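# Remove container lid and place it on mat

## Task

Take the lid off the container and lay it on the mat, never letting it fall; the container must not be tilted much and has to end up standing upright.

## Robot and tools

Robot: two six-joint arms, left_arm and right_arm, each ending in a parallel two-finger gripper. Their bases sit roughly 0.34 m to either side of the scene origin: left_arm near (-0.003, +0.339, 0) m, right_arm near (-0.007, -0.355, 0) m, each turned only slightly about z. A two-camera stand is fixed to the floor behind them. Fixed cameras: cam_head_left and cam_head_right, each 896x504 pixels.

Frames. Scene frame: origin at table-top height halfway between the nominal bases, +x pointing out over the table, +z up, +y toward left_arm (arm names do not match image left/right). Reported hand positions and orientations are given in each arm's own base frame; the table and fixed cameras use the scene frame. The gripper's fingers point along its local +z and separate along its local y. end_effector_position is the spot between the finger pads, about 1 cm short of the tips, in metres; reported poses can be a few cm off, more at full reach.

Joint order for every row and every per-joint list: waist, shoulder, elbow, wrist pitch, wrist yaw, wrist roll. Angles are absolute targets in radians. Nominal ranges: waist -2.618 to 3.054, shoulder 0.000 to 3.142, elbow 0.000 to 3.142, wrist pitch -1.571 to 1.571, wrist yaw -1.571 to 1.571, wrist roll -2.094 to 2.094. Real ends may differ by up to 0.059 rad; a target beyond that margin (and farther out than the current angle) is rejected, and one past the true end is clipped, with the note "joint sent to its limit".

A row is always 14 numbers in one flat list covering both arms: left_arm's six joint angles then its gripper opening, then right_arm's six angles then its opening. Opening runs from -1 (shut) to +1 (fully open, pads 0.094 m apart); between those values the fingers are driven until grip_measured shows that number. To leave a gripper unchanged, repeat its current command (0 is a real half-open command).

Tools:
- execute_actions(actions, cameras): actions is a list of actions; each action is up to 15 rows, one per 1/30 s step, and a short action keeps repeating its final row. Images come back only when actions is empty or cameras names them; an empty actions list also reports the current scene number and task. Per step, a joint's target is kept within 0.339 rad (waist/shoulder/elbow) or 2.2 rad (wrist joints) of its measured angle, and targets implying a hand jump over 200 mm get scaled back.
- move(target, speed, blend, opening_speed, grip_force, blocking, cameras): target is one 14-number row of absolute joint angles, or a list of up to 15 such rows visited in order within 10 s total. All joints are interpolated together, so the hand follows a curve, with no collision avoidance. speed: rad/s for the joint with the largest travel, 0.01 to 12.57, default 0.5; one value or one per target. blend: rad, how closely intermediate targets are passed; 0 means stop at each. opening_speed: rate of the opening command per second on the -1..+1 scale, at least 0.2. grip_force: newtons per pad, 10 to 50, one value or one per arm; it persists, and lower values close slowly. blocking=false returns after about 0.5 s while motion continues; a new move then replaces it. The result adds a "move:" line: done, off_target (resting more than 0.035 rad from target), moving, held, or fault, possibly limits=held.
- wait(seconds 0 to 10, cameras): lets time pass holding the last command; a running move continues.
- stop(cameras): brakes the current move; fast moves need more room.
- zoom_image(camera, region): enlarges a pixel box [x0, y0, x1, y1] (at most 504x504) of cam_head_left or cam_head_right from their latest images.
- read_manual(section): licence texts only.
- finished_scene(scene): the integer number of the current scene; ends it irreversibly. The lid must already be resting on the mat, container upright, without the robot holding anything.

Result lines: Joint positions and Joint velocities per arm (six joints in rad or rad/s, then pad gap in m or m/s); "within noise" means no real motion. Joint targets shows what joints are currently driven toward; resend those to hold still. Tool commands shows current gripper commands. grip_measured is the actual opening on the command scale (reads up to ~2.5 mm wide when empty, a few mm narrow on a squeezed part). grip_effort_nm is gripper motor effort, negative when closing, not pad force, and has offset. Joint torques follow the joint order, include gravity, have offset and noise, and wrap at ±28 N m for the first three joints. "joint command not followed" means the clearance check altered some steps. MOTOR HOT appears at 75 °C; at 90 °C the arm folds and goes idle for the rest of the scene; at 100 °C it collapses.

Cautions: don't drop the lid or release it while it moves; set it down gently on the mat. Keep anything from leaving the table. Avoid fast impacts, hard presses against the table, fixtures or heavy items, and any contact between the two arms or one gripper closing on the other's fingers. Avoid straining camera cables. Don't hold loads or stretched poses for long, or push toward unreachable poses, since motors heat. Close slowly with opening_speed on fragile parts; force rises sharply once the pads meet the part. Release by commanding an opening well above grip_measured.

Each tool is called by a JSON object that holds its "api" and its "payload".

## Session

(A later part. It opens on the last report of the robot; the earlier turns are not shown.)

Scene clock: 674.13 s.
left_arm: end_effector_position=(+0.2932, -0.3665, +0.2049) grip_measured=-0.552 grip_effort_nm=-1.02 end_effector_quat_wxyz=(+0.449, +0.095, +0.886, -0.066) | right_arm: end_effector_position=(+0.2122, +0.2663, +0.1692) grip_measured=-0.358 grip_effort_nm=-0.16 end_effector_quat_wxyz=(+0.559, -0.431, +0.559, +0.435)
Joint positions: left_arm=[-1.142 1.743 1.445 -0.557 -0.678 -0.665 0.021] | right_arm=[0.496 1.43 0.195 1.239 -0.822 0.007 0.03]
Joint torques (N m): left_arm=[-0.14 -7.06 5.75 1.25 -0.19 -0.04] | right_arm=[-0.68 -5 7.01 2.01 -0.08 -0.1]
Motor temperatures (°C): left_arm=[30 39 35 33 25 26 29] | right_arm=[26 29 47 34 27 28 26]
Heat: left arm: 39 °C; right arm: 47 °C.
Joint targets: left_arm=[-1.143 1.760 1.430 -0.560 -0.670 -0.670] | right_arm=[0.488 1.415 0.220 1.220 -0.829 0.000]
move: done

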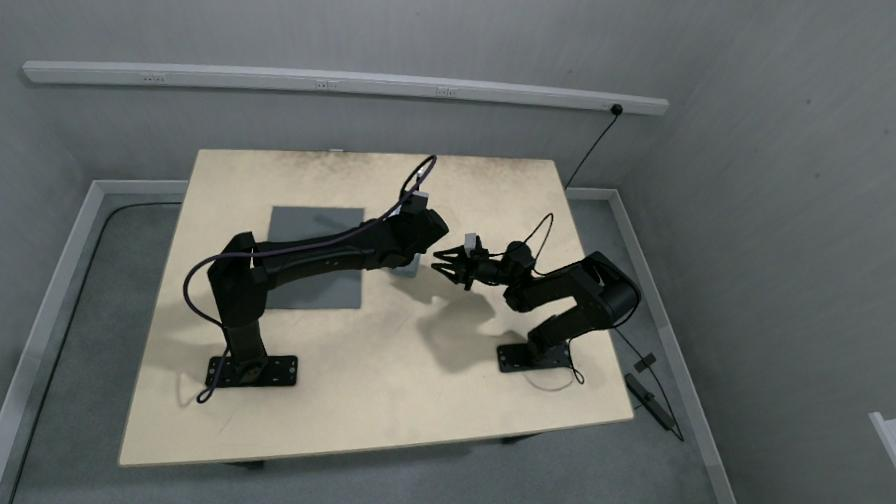

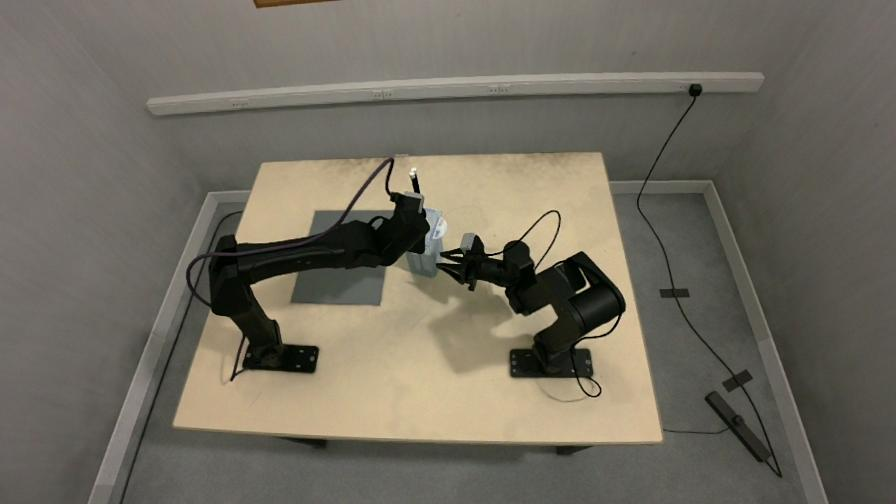

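{"api": "move", "payload": {"target": [-1.143,1.760,1.43,-0.56,-0.67,-0.67,-0.75,0.598,1.497,0.289,1.212,-0.708,0,-0.36], "speed": 0.2, "cameras": ["cam_head_right","cam_head_left"]}}

{"api": "zoom_image", "payload": {"camera": "cam_head_left", "region": [380, 200, 500, 300]}}

{"api": "zoom_image", "payload": {"camera": "cam_head_right", "region": [400, 225, 460, 285]}}

Scene clock: 703.07 s.
left_arm: end_effector_position=(+0.2932, -0.3665, +0.2049) grip_measured=-0.552 grip_effort_nm=-1.02 end_effector_quat_wxyz=(+0.449, +0.095, +0.886, -0.066) | right_arm: end_effector_position=(+0.2185, +0.2907, +0.1722) grip_measured=-0.358 grip_effort_nm=-0.16 end_effector_quat_wxyz=(+0.561, -0.429, +0.561, +0.432)
Joint positions: left_arm=[-1.142 1.743 1.445 -0.557 -0.678 -0.665 0.021] | right_arm=[0.591 1.488 0.261 1.231 -0.718 0.007 0.03]
Joint torques (N m): left_arm=[-0.14 -7.06 5.74 1.25 -0.2 -0.04] | right_arm=[0.57 -3.62 7.32 2.07 0.1 -0.1]
Heat: left arm: 39 °C; right arm: 48 °C.
Joint targets: left_arm=[-1.143 1.760 1.430 -0.560 -0.670 -0.670] | right_arm=[0.598 1.497 0.289 1.212 -0.708 0.000]
move: done

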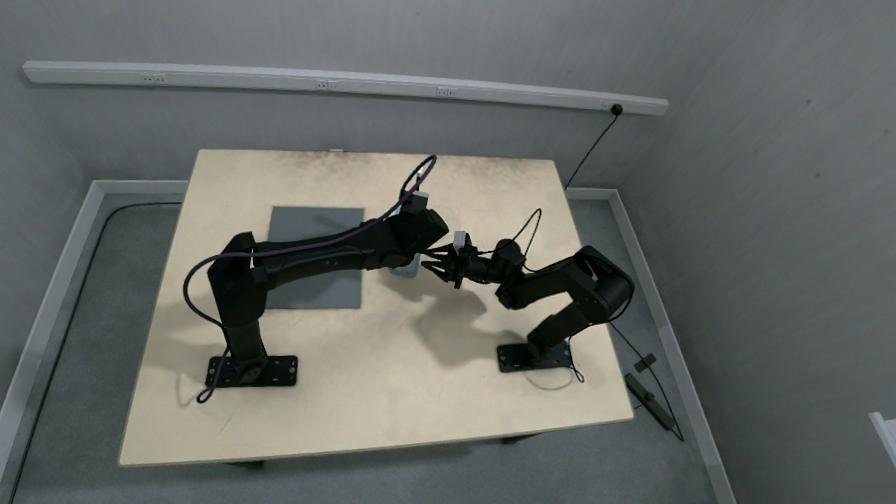

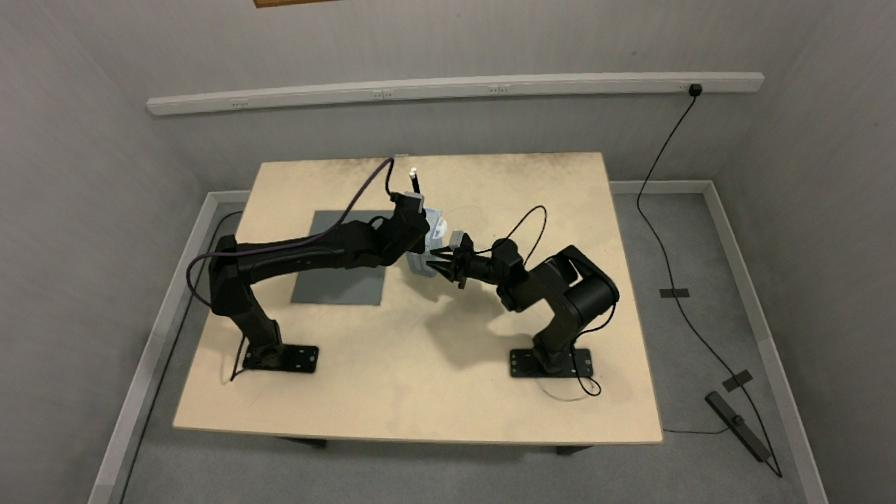

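Scaled by 4.200 from the camera's 896x504 image, which has a finer 1280x720 frame.

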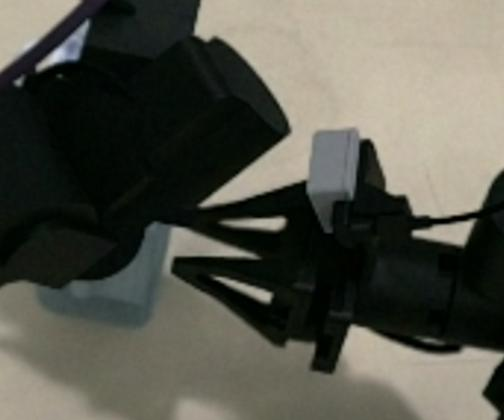

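Scaled by 8.400 from the camera's 896x504 image, which has a finer 1280x720 frame.

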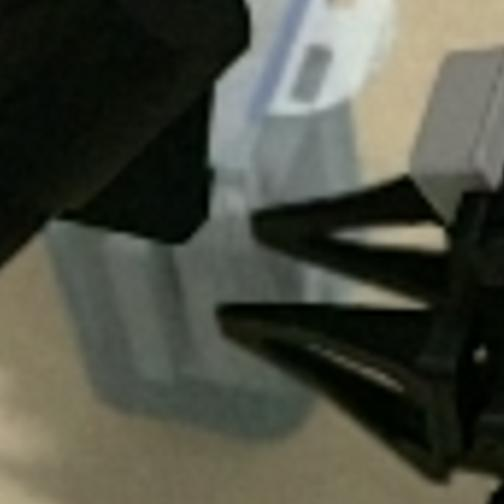

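{"api": "move", "payload": {"target": [-1.143,1.760,1.43,-0.56,-0.67,-0.67,-0.75,0.663,1.567,0.373,1.19,-0.643,0,-0.36], "speed": 0.1, "cameras": ["cam_head_right","cam_head_left"]}}

{"api": "zoom_image", "payload": {"camera": "cam_head_left", "region": [380, 200, 500, 300]}}

{"api": "zoom_image", "payload": {"camera": "cam_head_right", "region": [400, 225, 460, 285]}}

Scene clock: 709.37 s.
left_arm: end_effector_position=(+0.2933, -0.3666, +0.2050) grip_measured=-0.552 grip_effort_nm=-1.02 end_effector_quat_wxyz=(+0.449, +0.095, +0.886, -0.067) | right_arm: end_effector_position=(+0.2271, +0.3143, +0.1727) grip_measured=-0.358 grip_effort_nm=-0.16 end_effector_quat_wxyz=(+0.557, -0.429, +0.564, +0.432)
Joint positions: left_arm=[-1.142 1.743 1.445 -0.557 -0.678 -0.665 0.021] | right_arm=[0.655 1.557 0.343 1.208 -0.654 0.007 0.03]
Joint torques (N m): left_arm=[-0.16 -7.04 5.71 1.25 -0.2 -0.03] | right_arm=[0.57 -4.31 7.6 2.11 0.09 -0.1]
Heat: left arm: 39 °C; right arm: 49 °C.
Joint targets: left_arm=[-1.143 1.760 1.430 -0.560 -0.670 -0.670] | right_arm=[0.663 1.567 0.373 1.190 -0.643 0.000]
move: done

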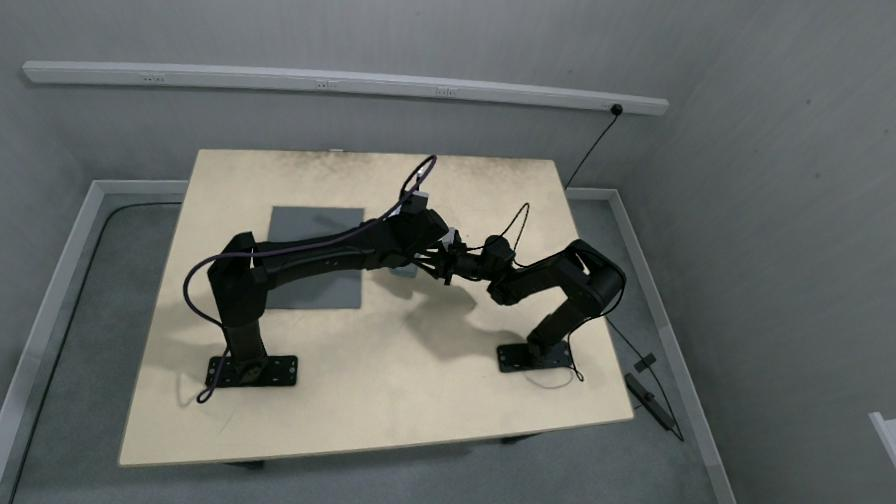

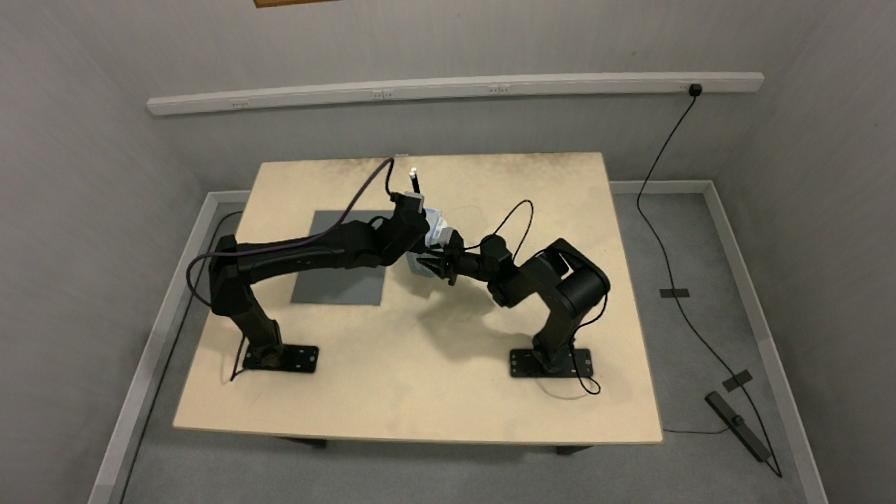

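Scaled by 4.200 from the camera's 896x504 image, which has a finer 1280x720 frame.

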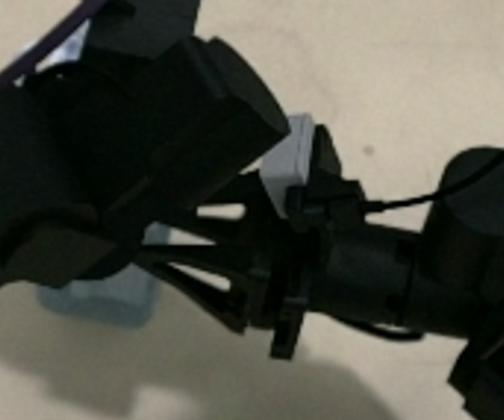

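Scaled by 8.400 from the camera's 896x504 image, which has a finer 1280x720 frame.

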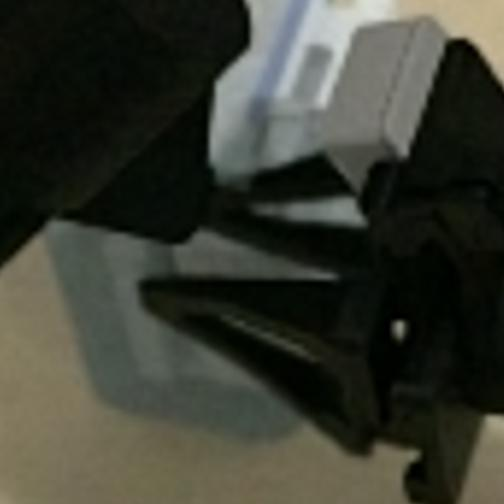

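{"api": "zoom_image", "payload": {"camera": "cam_head_right", "region": [418, 238, 448, 268]}}

Scaled by 16.800 from the camera's 896x504 image, which has a finer 1280x720 frame.

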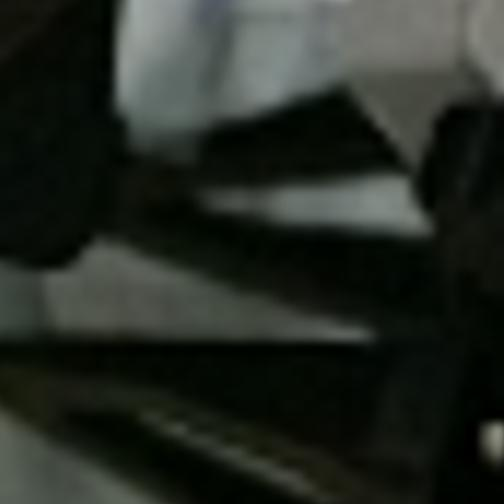

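{"api": "move", "payload": {"target": [-1.143,1.760,1.43,-0.56,-0.67,-0.67,-0.75,0.698,1.602,0.402,1.20,-0.604,0,-0.36], "speed": 0.1, "cameras": ["cam_head_right","cam_head_left"]}}

{"api": "zoom_image", "payload": {"camera": "cam_head_right", "region": [400, 225, 460, 285]}}

Scene clock: 726.73 s.
left_arm: end_effector_position=(+0.2933, -0.3665, +0.2050) grip_measured=-0.552 grip_effort_nm=-1.02 end_effector_quat_wxyz=(+0.449, +0.095, +0.886, -0.066) | right_arm: end_effector_position=(+0.2272, +0.3251, +0.1685) grip_measured=-0.358 grip_effort_nm=-0.16 end_effector_quat_wxyz=(+0.553, -0.429, +0.568, +0.433)
Joint positions: left_arm=[-1.142 1.743 1.445 -0.557 -0.678 -0.665 0.021] | right_arm=[0.691 1.592 0.367 1.207 -0.621 0.007 0.03]
Joint torques (N m): left_arm=[-0.18 -7.05 5.74 1.25 -0.18 -0.04] | right_arm=[0.55 -4.64 7.98 2.24 0.14 -0.1]
Heat: left arm: 39 °C; right arm: 48 °C.
Joint targets: left_arm=[-1.143 1.760 1.430 -0.560 -0.670 -0.670] | right_arm=[0.698 1.602 0.402 1.200 -0.604 0.000]
move: done

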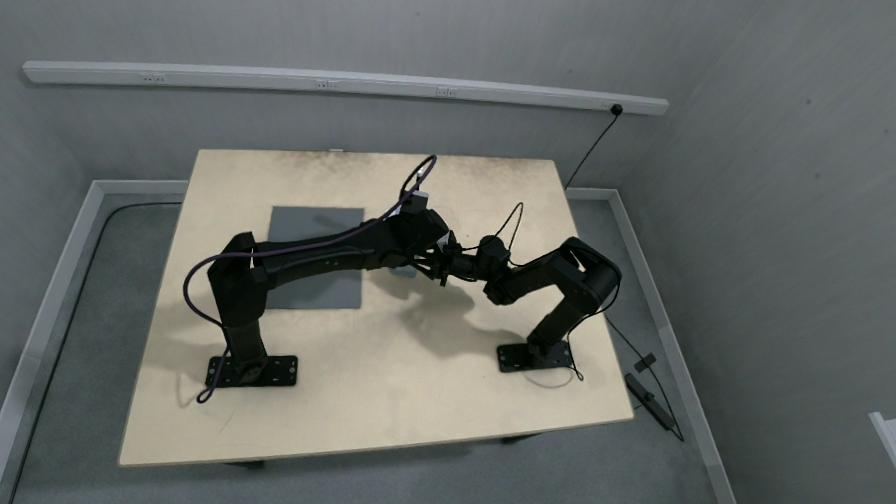

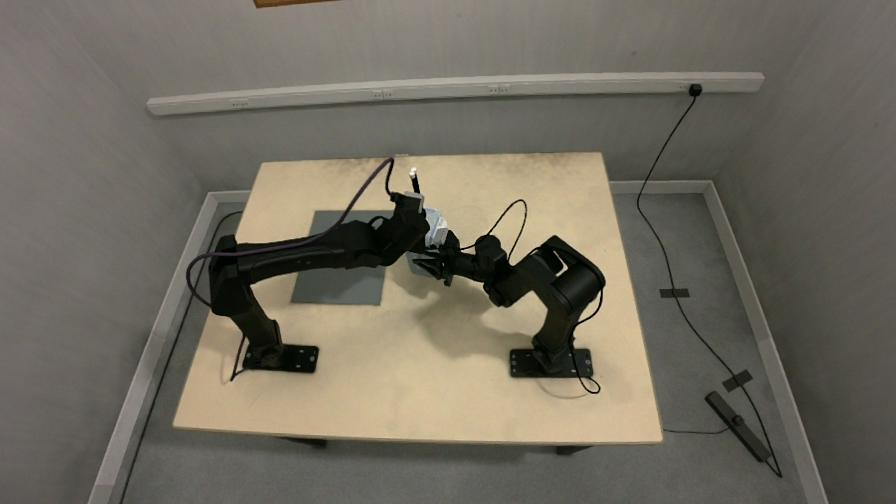

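Scaled by 8.400 from the camera's 896x504 image, which has a finer 1280x720 frame.

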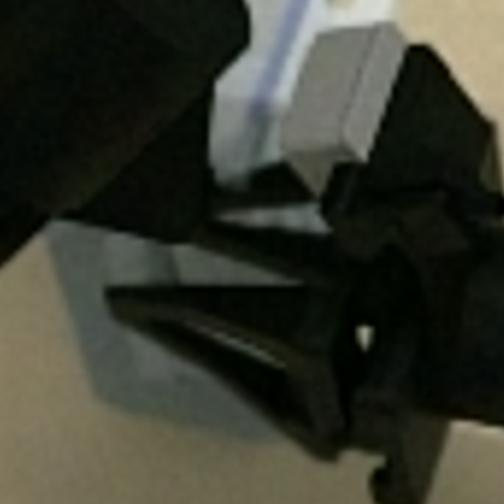

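{"api": "move", "payload": {"target": [-1.143,1.760,1.43,-0.56,-0.67,-0.67,-0.75,0.782,1.55,0.335,1.22,-0.518,0,-0.36], "speed": 0.08, "cameras": ["cam_head_right","cam_head_left"]}}

{"api": "zoom_image", "payload": {"camera": "cam_head_right", "region": [400, 225, 460, 285]}}

{"api": "zoom_image", "payload": {"camera": "cam_head_right", "region": [360, 160, 450, 290]}}

Scene clock: 746.40 s.
left_arm: end_effector_position=(+0.2932, -0.3666, +0.2050) grip_measured=-0.552 grip_effort_nm=-1.02 end_effector_quat_wxyz=(+0.449, +0.095, +0.886, -0.067) | right_arm: end_effector_position=(+0.2126, +0.3368, +0.1711) grip_measured=-0.358 grip_effort_nm=-0.15 end_effector_quat_wxyz=(+0.556, -0.427, +0.568, +0.430)
Joint positions: left_arm=[-1.142 1.743 1.445 -0.557 -0.678 -0.665 0.021] | right_arm=[0.775 1.57 0.355 1.202 -0.528 0.007 0.03]
Joint torques (N m): left_arm=[-0.09 -7.08 5.72 1.25 -0.18 -0.04] | right_arm=[0.54 -6.98 3.59 2.56 0.1 -0.1]
Heat: left arm: 39 °C; right arm: 48 °C.
Joint targets: left_arm=[-1.143 1.760 1.430 -0.560 -0.670 -0.670] | right_arm=[0.782 1.550 0.335 1.220 -0.518 0.000]
move: done

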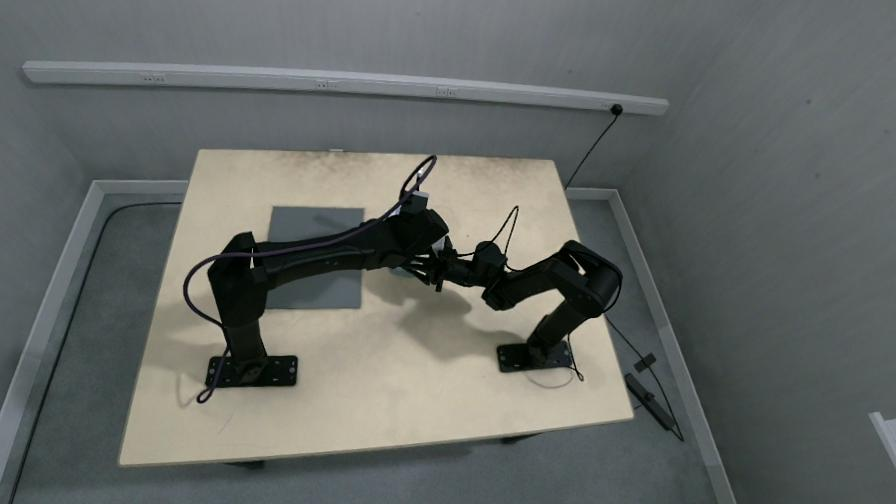

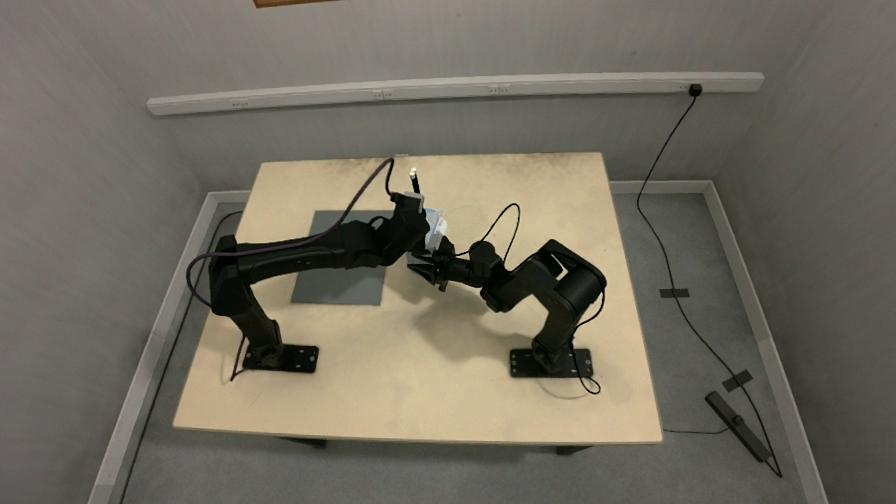

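Scaled by 8.400 from the camera's 896x504 image, which has a finer 1280x720 frame.

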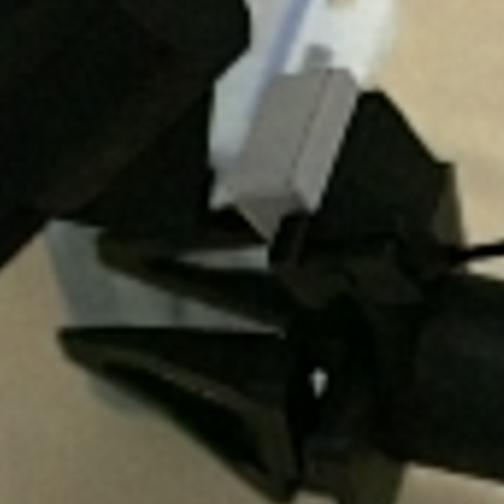

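Scaled by 3.877 from the camera's 896x504 image, which has a finer 1280x720 frame.

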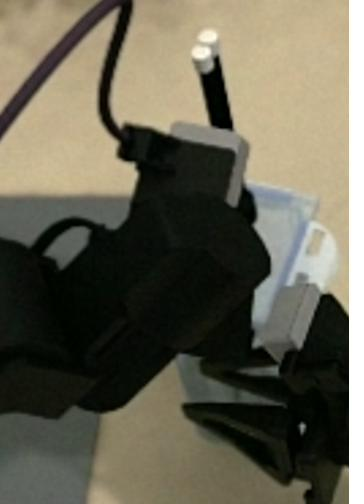

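{"api": "move", "payload": {"target": [[-1.143,1.760,1.43,-0.56,-0.67,-0.67,-0.75,0.45,1.45,0.2,1.24,-0.7,0,-0.36],[-1.143,1.760,1.43,-0.56,-0.67,-0.67,0.6,0.35,1.45,0.2,1.24,-0.7,0,-0.36],[-1.292,1.55,1.528,-0.9425,-0.745,-0.84,0.6,0.35,1.45,0.2,1.24,-0.7,0,-0.36],[-0.5,1.45,1.528,-0.9425,-0.745,-0.84,0.6,0.35,1.45,0.2,1.24,-0.7,0,-0.36]], "speed": [0.3,0.3,0.3,0.7], "blend": [0.02,0,0.05,0], "cameras": ["cam_head_right","cam_head_left"]}}

{"api": "zoom_image", "payload": {"camera": "cam_head_right", "region": [370, 190, 460, 290]}}

{"api": "zoom_image", "payload": {"camera": "cam_head_left", "region": [360, 190, 450, 290]}}

Scene clock: 763.23 s.
left_arm: end_effector_position=(+0.3777, -0.0674, +0.2791) grip_measured=+0.598 grip_effort_nm=0.12 end_effector_quat_wxyz=(+0.440, -0.258, +0.856, +0.085) | right_arm: end_effector_position=(+0.2746, +0.2264, +0.1613) grip_measured=-0.358 grip_effort_nm=-0.14 end_effector_quat_wxyz=(+0.600, -0.350, +0.624, +0.358)
Joint positions: left_arm=[-0.498 1.483 1.49 -0.936 -0.728 -0.83 0.075] | right_arm=[0.357 1.468 0.219 1.218 -0.693 0.007 0.03]
Joint torques (N m): left_arm=[-0.24 -8.29 9.98 1.12 -0.48 -0.08] | right_arm=[-0.57 -5.61 3.48 2.53 -0.11 -0.1]
Heat: left arm: 39 °C; right arm: 46 °C.
Joint targets: left_arm=[-0.500 1.450 1.528 -0.942 -0.745 -0.840] | right_arm=[0.350 1.450 0.200 1.240 -0.700 0.000]
move: off_target (left_arm); left_arm: the elbow is farthest, 0.038 rad from its target

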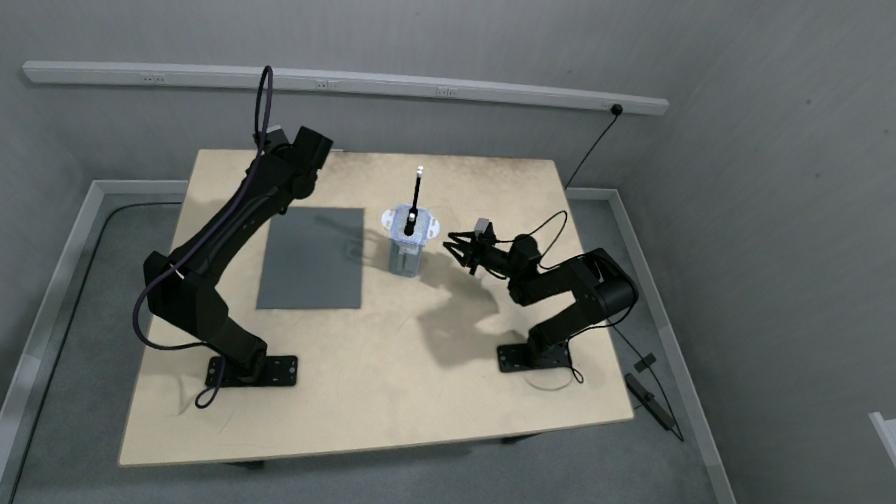

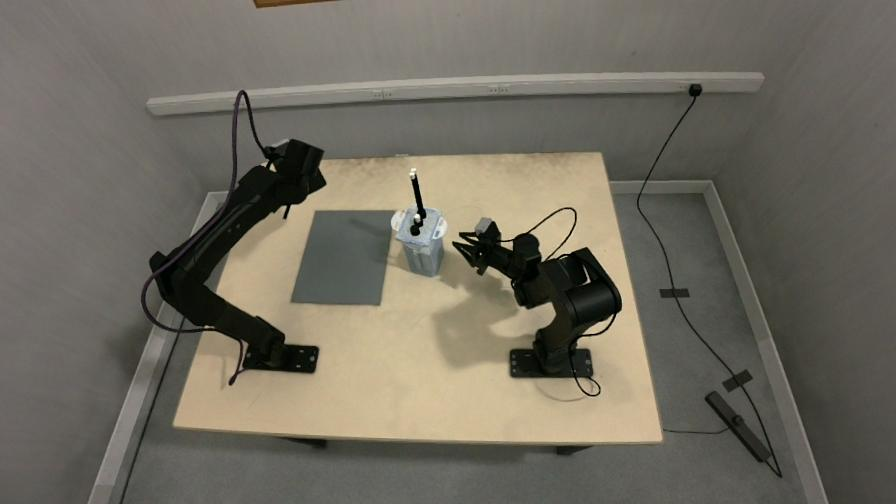

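Scaled by 5.040 from the camera's 896x504 image, which has a finer 1280x720 frame.

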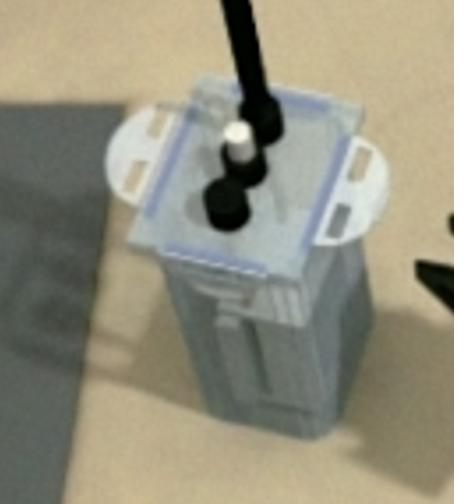

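Scaled by 5.040 from the camera's 896x504 image, which has a finer 1280x720 frame.

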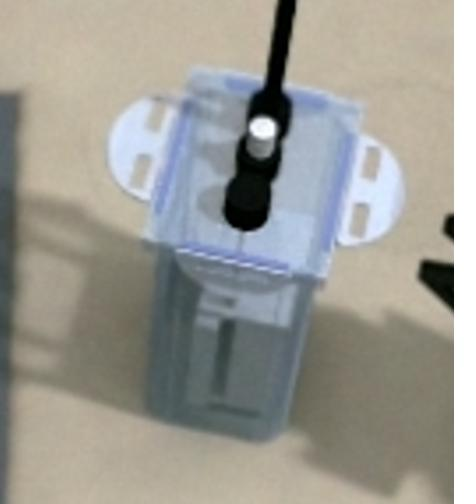

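{"api": "zoom_image", "payload": {"camera": "cam_head_left", "region": [388, 230, 424, 270]}}

{"api": "zoom_image", "payload": {"camera": "cam_head_right", "region": [396, 230, 436, 270]}}

Scaled by 12.600 from the camera's 896x504 image, which has a finer 1280x720 frame.

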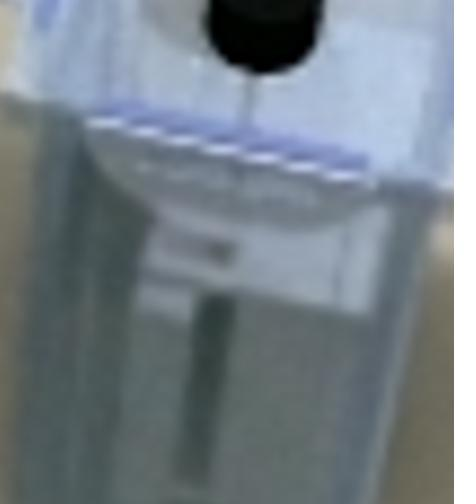

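Scaled by 12.600 from the camera's 896x504 image, which has a finer 1280x720 frame.

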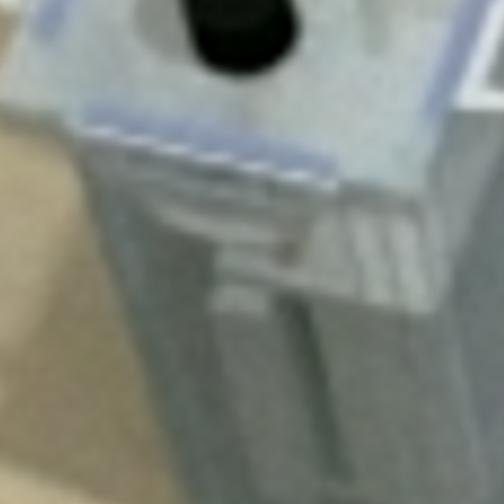

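{"api": "move", "payload": {"target": [[-0.5,1.45,1.528,-0.9425,-0.745,-0.84,0.6,0.34,1.464,0.243,1.22,-1.05,0,-0.36],[-0.5,1.45,1.528,-0.9425,-0.745,-0.84,0.6,0.493,1.47,0.268,1.203,-0.85,0,-0.36]], "speed": 0.3, "cameras": ["cam_head_right","cam_head_left"]}}

{"api": "zoom_image", "payload": {"camera": "cam_head_right", "region": [390, 220, 460, 280]}}

{"api": "zoom_image", "payload": {"camera": "cam_head_left", "region": [380, 220, 450, 280]}}

Scene clock: 813.47 s.
left_arm: end_effector_position=(+0.3777, -0.0674, +0.2791) grip_measured=+0.598 grip_effort_nm=0.12 end_effector_quat_wxyz=(+0.440, -0.258, +0.856, +0.085) | right_arm: end_effector_position=(+0.2184, +0.2711, +0.1687) grip_measured=-0.358 grip_effort_nm=-0.14 end_effector_quat_wxyz=(+0.548, -0.438, +0.558, +0.443)
Joint positions: left_arm=[-0.498 1.483 1.49 -0.936 -0.728 -0.83 0.075] | right_arm=[0.486 1.468 0.24 1.218 -0.86 0.007 0.03]
Joint torques (N m): left_arm=[-0.24 -8.25 9.98 1.12 -0.46 -0.08] | right_arm=[0.55 -3.96 7.27 2.03 0.07 -0.1]
Heat: left arm: 41 °C; right arm: 44 °C.
Joint targets: left_arm=[-0.500 1.450 1.528 -0.942 -0.745 -0.840] | right_arm=[0.493 1.470 0.268 1.203 -0.850 0.000]
move: off_target (left_arm); left_arm: the elbow is farthest, 0.038 rad from its target

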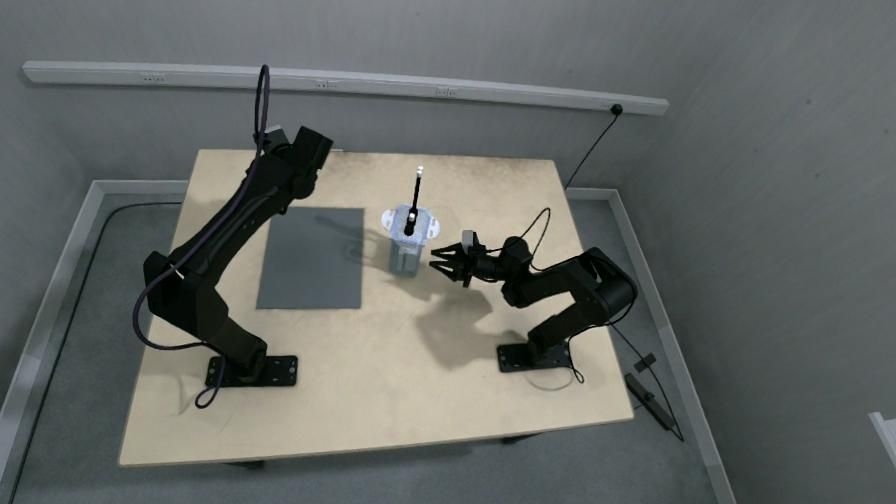

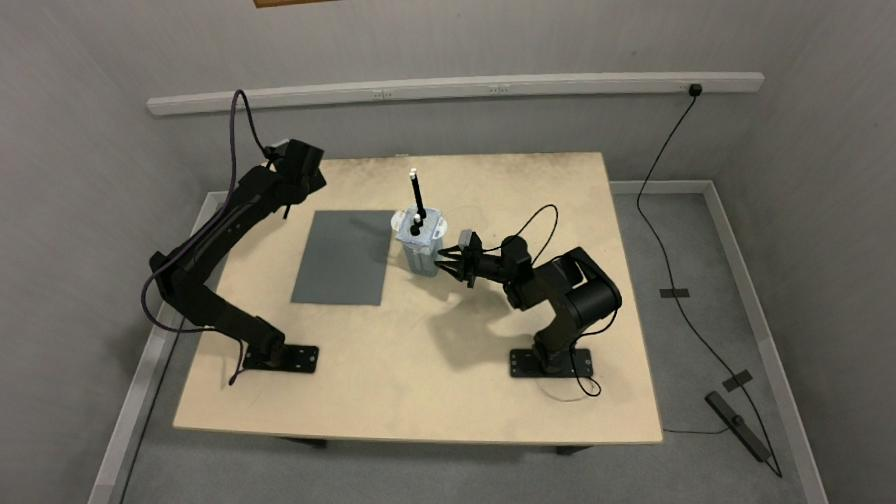

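Scaled by 7.200 from the camera's 896x504 image, which has a finer 1280x720 frame.

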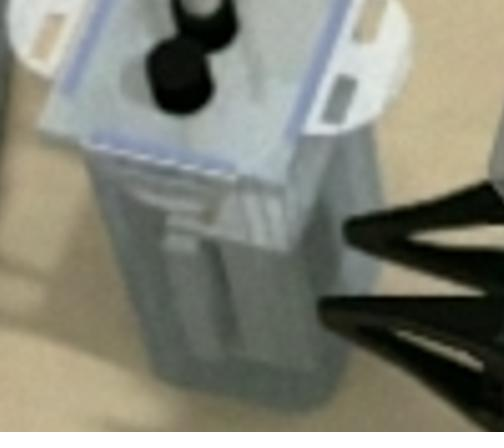

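Scaled by 7.200 from the camera's 896x504 image, which has a finer 1280x720 frame.

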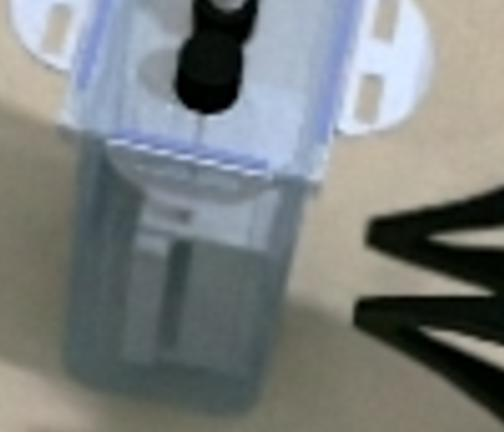

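{"api": "move", "payload": {"target": [[-0.5,1.45,1.528,-0.9425,-0.745,-0.84,0.6,0.524,1.51,0.3,1.211,-0.80,0,-0.36],[-0.5,1.45,1.528,-0.9425,-0.745,-0.84,0.6,0.595,1.574,0.359,1.216,-0.728,0,-0.36]], "speed": 0.15, "blend": [0.01,0], "cameras": ["cam_head_right","cam_head_left"]}}

{"api": "zoom_image", "payload": {"camera": "cam_head_right", "region": [390, 220, 460, 280]}}

{"api": "zoom_image", "payload": {"camera": "cam_head_left", "region": [380, 220, 450, 280]}}

Scene clock: 833.57 s.
left_arm: end_effector_position=(+0.3777, -0.0674, +0.2791) grip_measured=+0.598 grip_effort_nm=0.11 end_effector_quat_wxyz=(+0.440, -0.258, +0.856, +0.085) | right_arm: end_effector_position=(+0.2282, +0.3017, +0.1676) grip_measured=-0.358 grip_effort_nm=-0.14 end_effector_quat_wxyz=(+0.547, -0.437, +0.561, +0.442)
Joint positions: left_arm=[-0.498 1.483 1.49 -0.936 -0.728 -0.83 0.075] | right_arm=[0.589 1.563 0.328 1.218 -0.752 0.007 0.03]
Joint torques (N m): left_arm=[-0.25 -8.25 9.96 1.11 -0.47 -0.08] | right_arm=[0.5 -4.16 7.53 2.23 0.2 -0.1]
Heat: left arm: 41 °C; right arm: 46 °C.
Joint targets: left_arm=[-0.500 1.450 1.528 -0.942 -0.745 -0.840] | right_arm=[0.595 1.574 0.359 1.216 -0.728 0.000]
move: off_target (left_arm); left_arm: the elbow is farthest, 0.038 rad from its target

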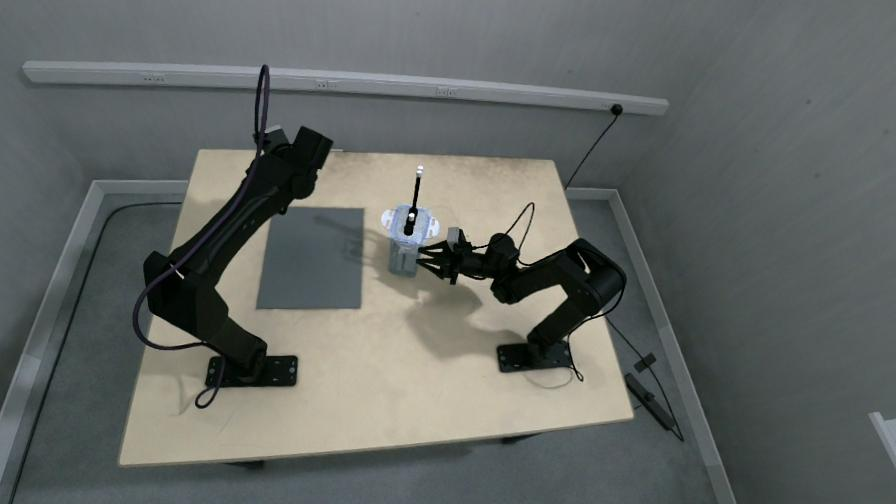

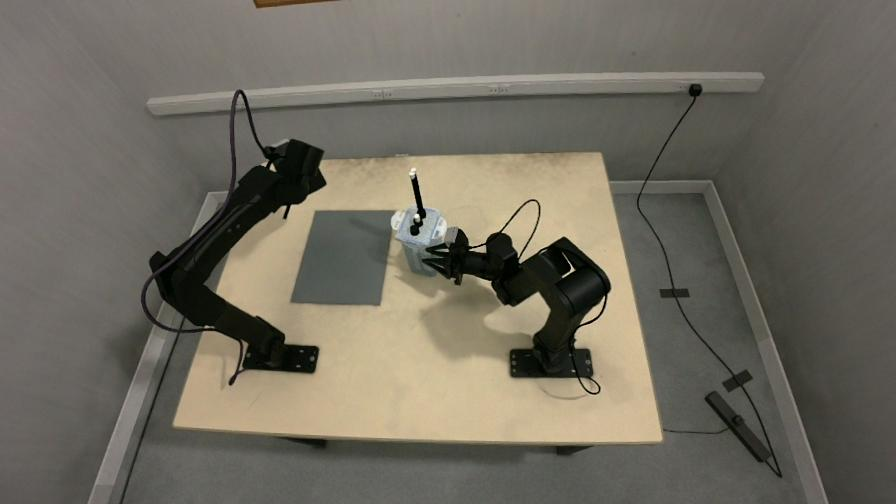

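Scaled by 7.200 from the camera's 896x504 image, which has a finer 1280x720 frame.

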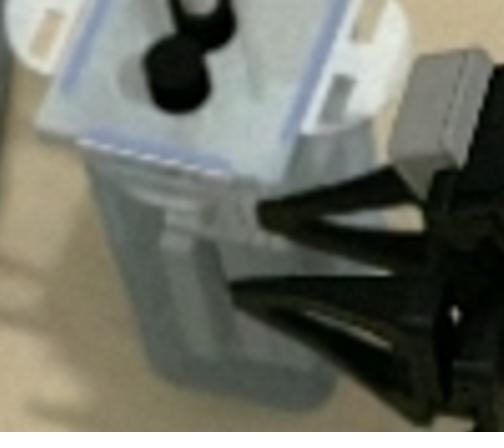

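Scaled by 7.200 from the camera's 896x504 image, which has a finer 1280x720 frame.

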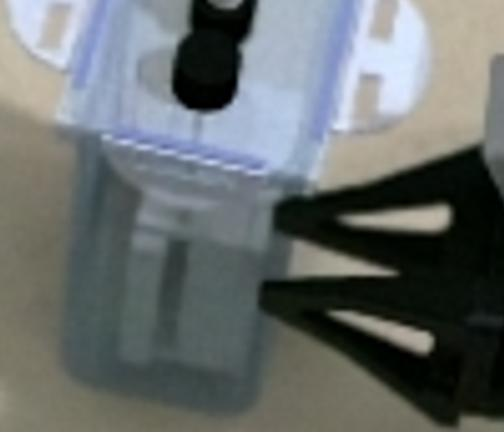

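{"api": "move", "payload": {"target": [[-0.5,1.45,1.528,-0.9425,-0.745,-0.84,0.6,0.502,1.486,0.27,1.211,-0.83,0,-0.36],[-1.292,1.55,1.528,-0.9425,-0.745,-0.84,0.6,0.502,1.486,0.27,1.211,-0.83,0,-0.36],[-1.143,1.760,1.45,-0.58,-0.67,-0.67,0.6,0.502,1.486,0.27,1.211,-0.83,0,-0.36]], "speed": [0.3,0.6,0.25], "blend": [0,0.03,0], "cameras": ["cam_head_right","cam_head_left"]}}

{"api": "zoom_image", "payload": {"camera": "cam_head_right", "region": [360, 160, 460, 290]}}

Scene clock: 870.00 s.
left_arm: end_effector_position=(+0.2885, -0.3677, +0.2077) grip_measured=+0.598 grip_effort_nm=0.11 end_effector_quat_wxyz=(+0.440, +0.099, +0.890, -0.070) | right_arm: end_effector_position=(+0.2294, +0.2806, +0.1738) grip_measured=-0.358 grip_effort_nm=-0.14 end_effector_quat_wxyz=(+0.556, -0.435, +0.557, +0.439)
Joint positions: left_arm=[-1.147 1.741 1.467 -0.595 -0.661 -0.675 0.075] | right_arm=[0.509 1.504 0.289 1.218 -0.823 0.007 0.03]
Joint torques (N m): left_arm=[0.38 -6.84 5.63 1.41 -0.36 0.03] | right_arm=[-0.59 -6.08 3.58 2.14 -0.09 -0.1]
Heat: left arm: 41 °C; right arm: 47 °C.
Joint targets: left_arm=[-1.143 1.760 1.450 -0.580 -0.670 -0.670] | right_arm=[0.502 1.486 0.270 1.211 -0.830 0.000]
move: done

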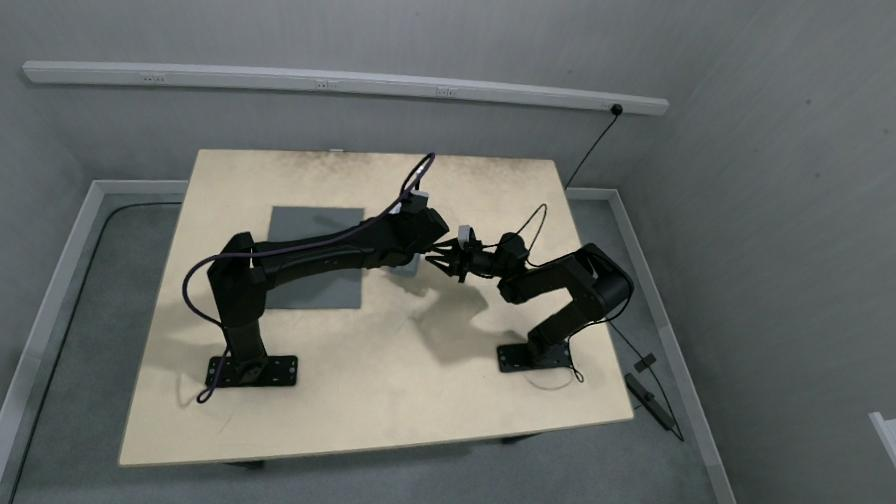

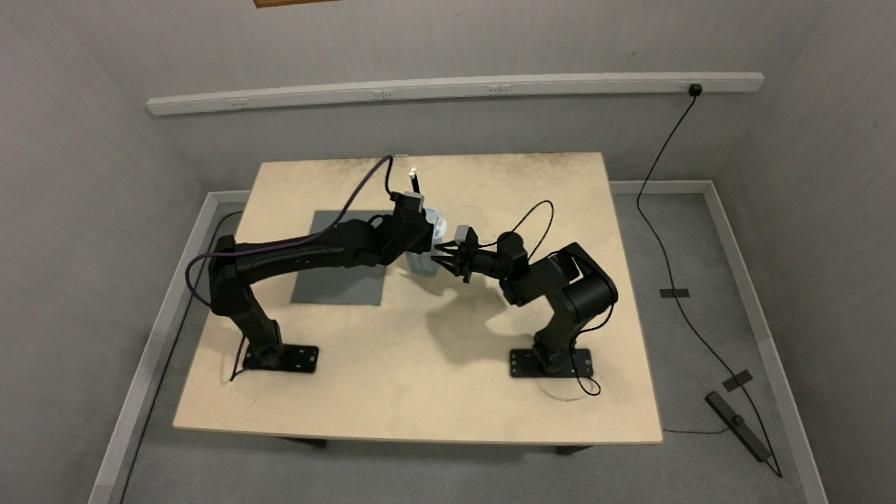

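Scaled by 3.877 from the camera's 896x504 image, which has a finer 1280x720 frame.

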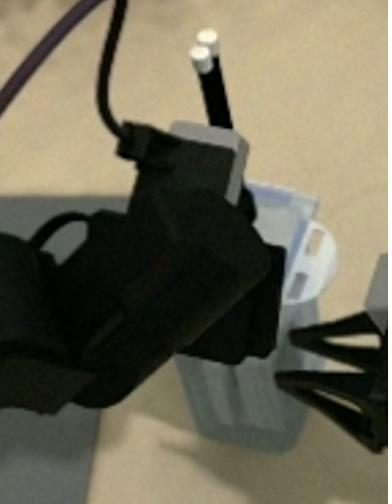

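{"api": "move", "payload": {"target": [[-1.143,1.762,1.418,-0.56,-0.67,-0.67,0.6,0.502,1.486,0.27,1.211,-0.83,0,-0.36],[-1.143,1.762,1.425,-0.56,-0.67,-0.67,-0.75,0.502,1.486,0.27,1.211,-0.83,0,-0.36]], "speed": 0.15, "opening_speed": 0.5, "cameras": ["cam_head_right","cam_head_left"]}}

{"api": "zoom_image", "payload": {"camera": "cam_head_right", "region": [360, 160, 460, 290]}}

Scene clock: 884.53 s.
left_arm: end_effector_position=(+0.2911, -0.3674, +0.2055) grip_measured=-0.552 grip_effort_nm=-1.01 end_effector_quat_wxyz=(+0.448, +0.096, +0.886, -0.068) | right_arm: end_effector_position=(+0.2294, +0.2806, +0.1738) grip_measured=-0.358 grip_effort_nm=-0.14 end_effector_quat_wxyz=(+0.556, -0.435, +0.557, +0.439)
Joint positions: left_arm=[-1.147 1.741 1.444 -0.559 -0.677 -0.668 0.021] | right_arm=[0.509 1.504 0.289 1.218 -0.823 0.007 0.03]
Joint torques (N m): left_arm=[0.29 -6.68 5.39 1.27 -0.18 -0.01] | right_arm=[-0.59 -6.08 3.58 2.14 -0.09 -0.1]
Heat: left arm: 40 °C; right arm: 46 °C.
Joint targets: left_arm=[-1.143 1.762 1.425 -0.560 -0.670 -0.670] | right_arm=[0.502 1.486 0.270 1.211 -0.830 0.000]
move: done

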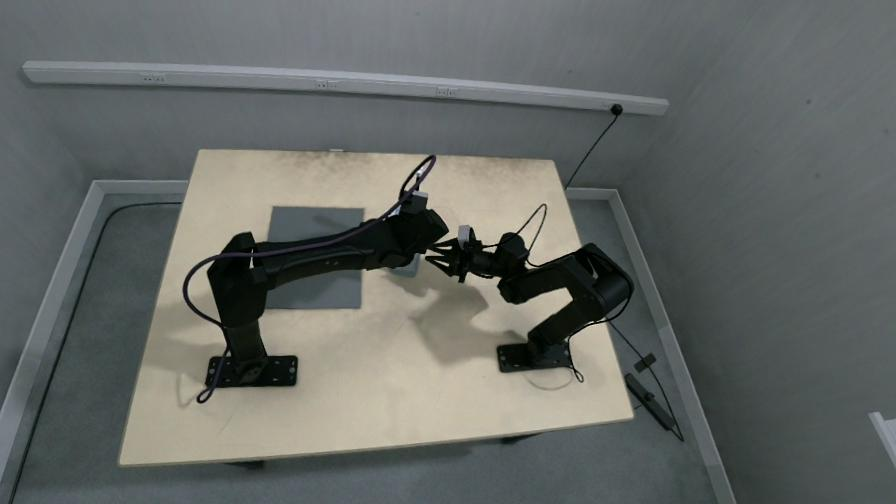

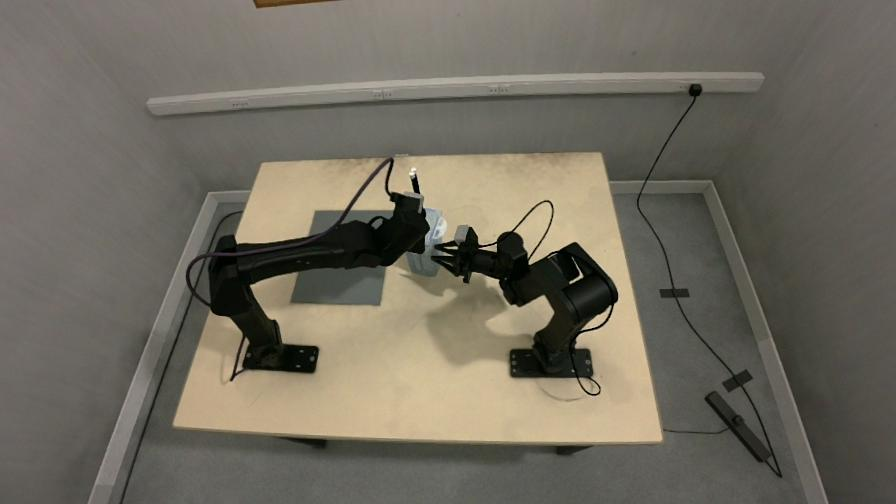

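Scaled by 3.877 from the camera's 896x504 image, which has a finer 1280x720 frame.

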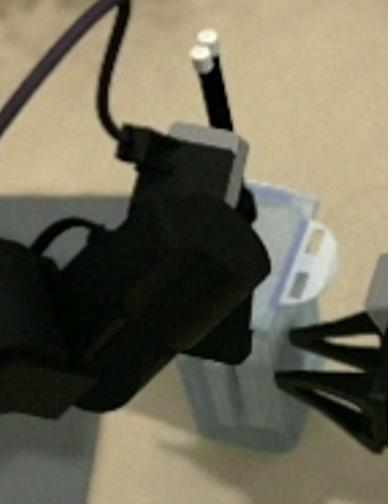

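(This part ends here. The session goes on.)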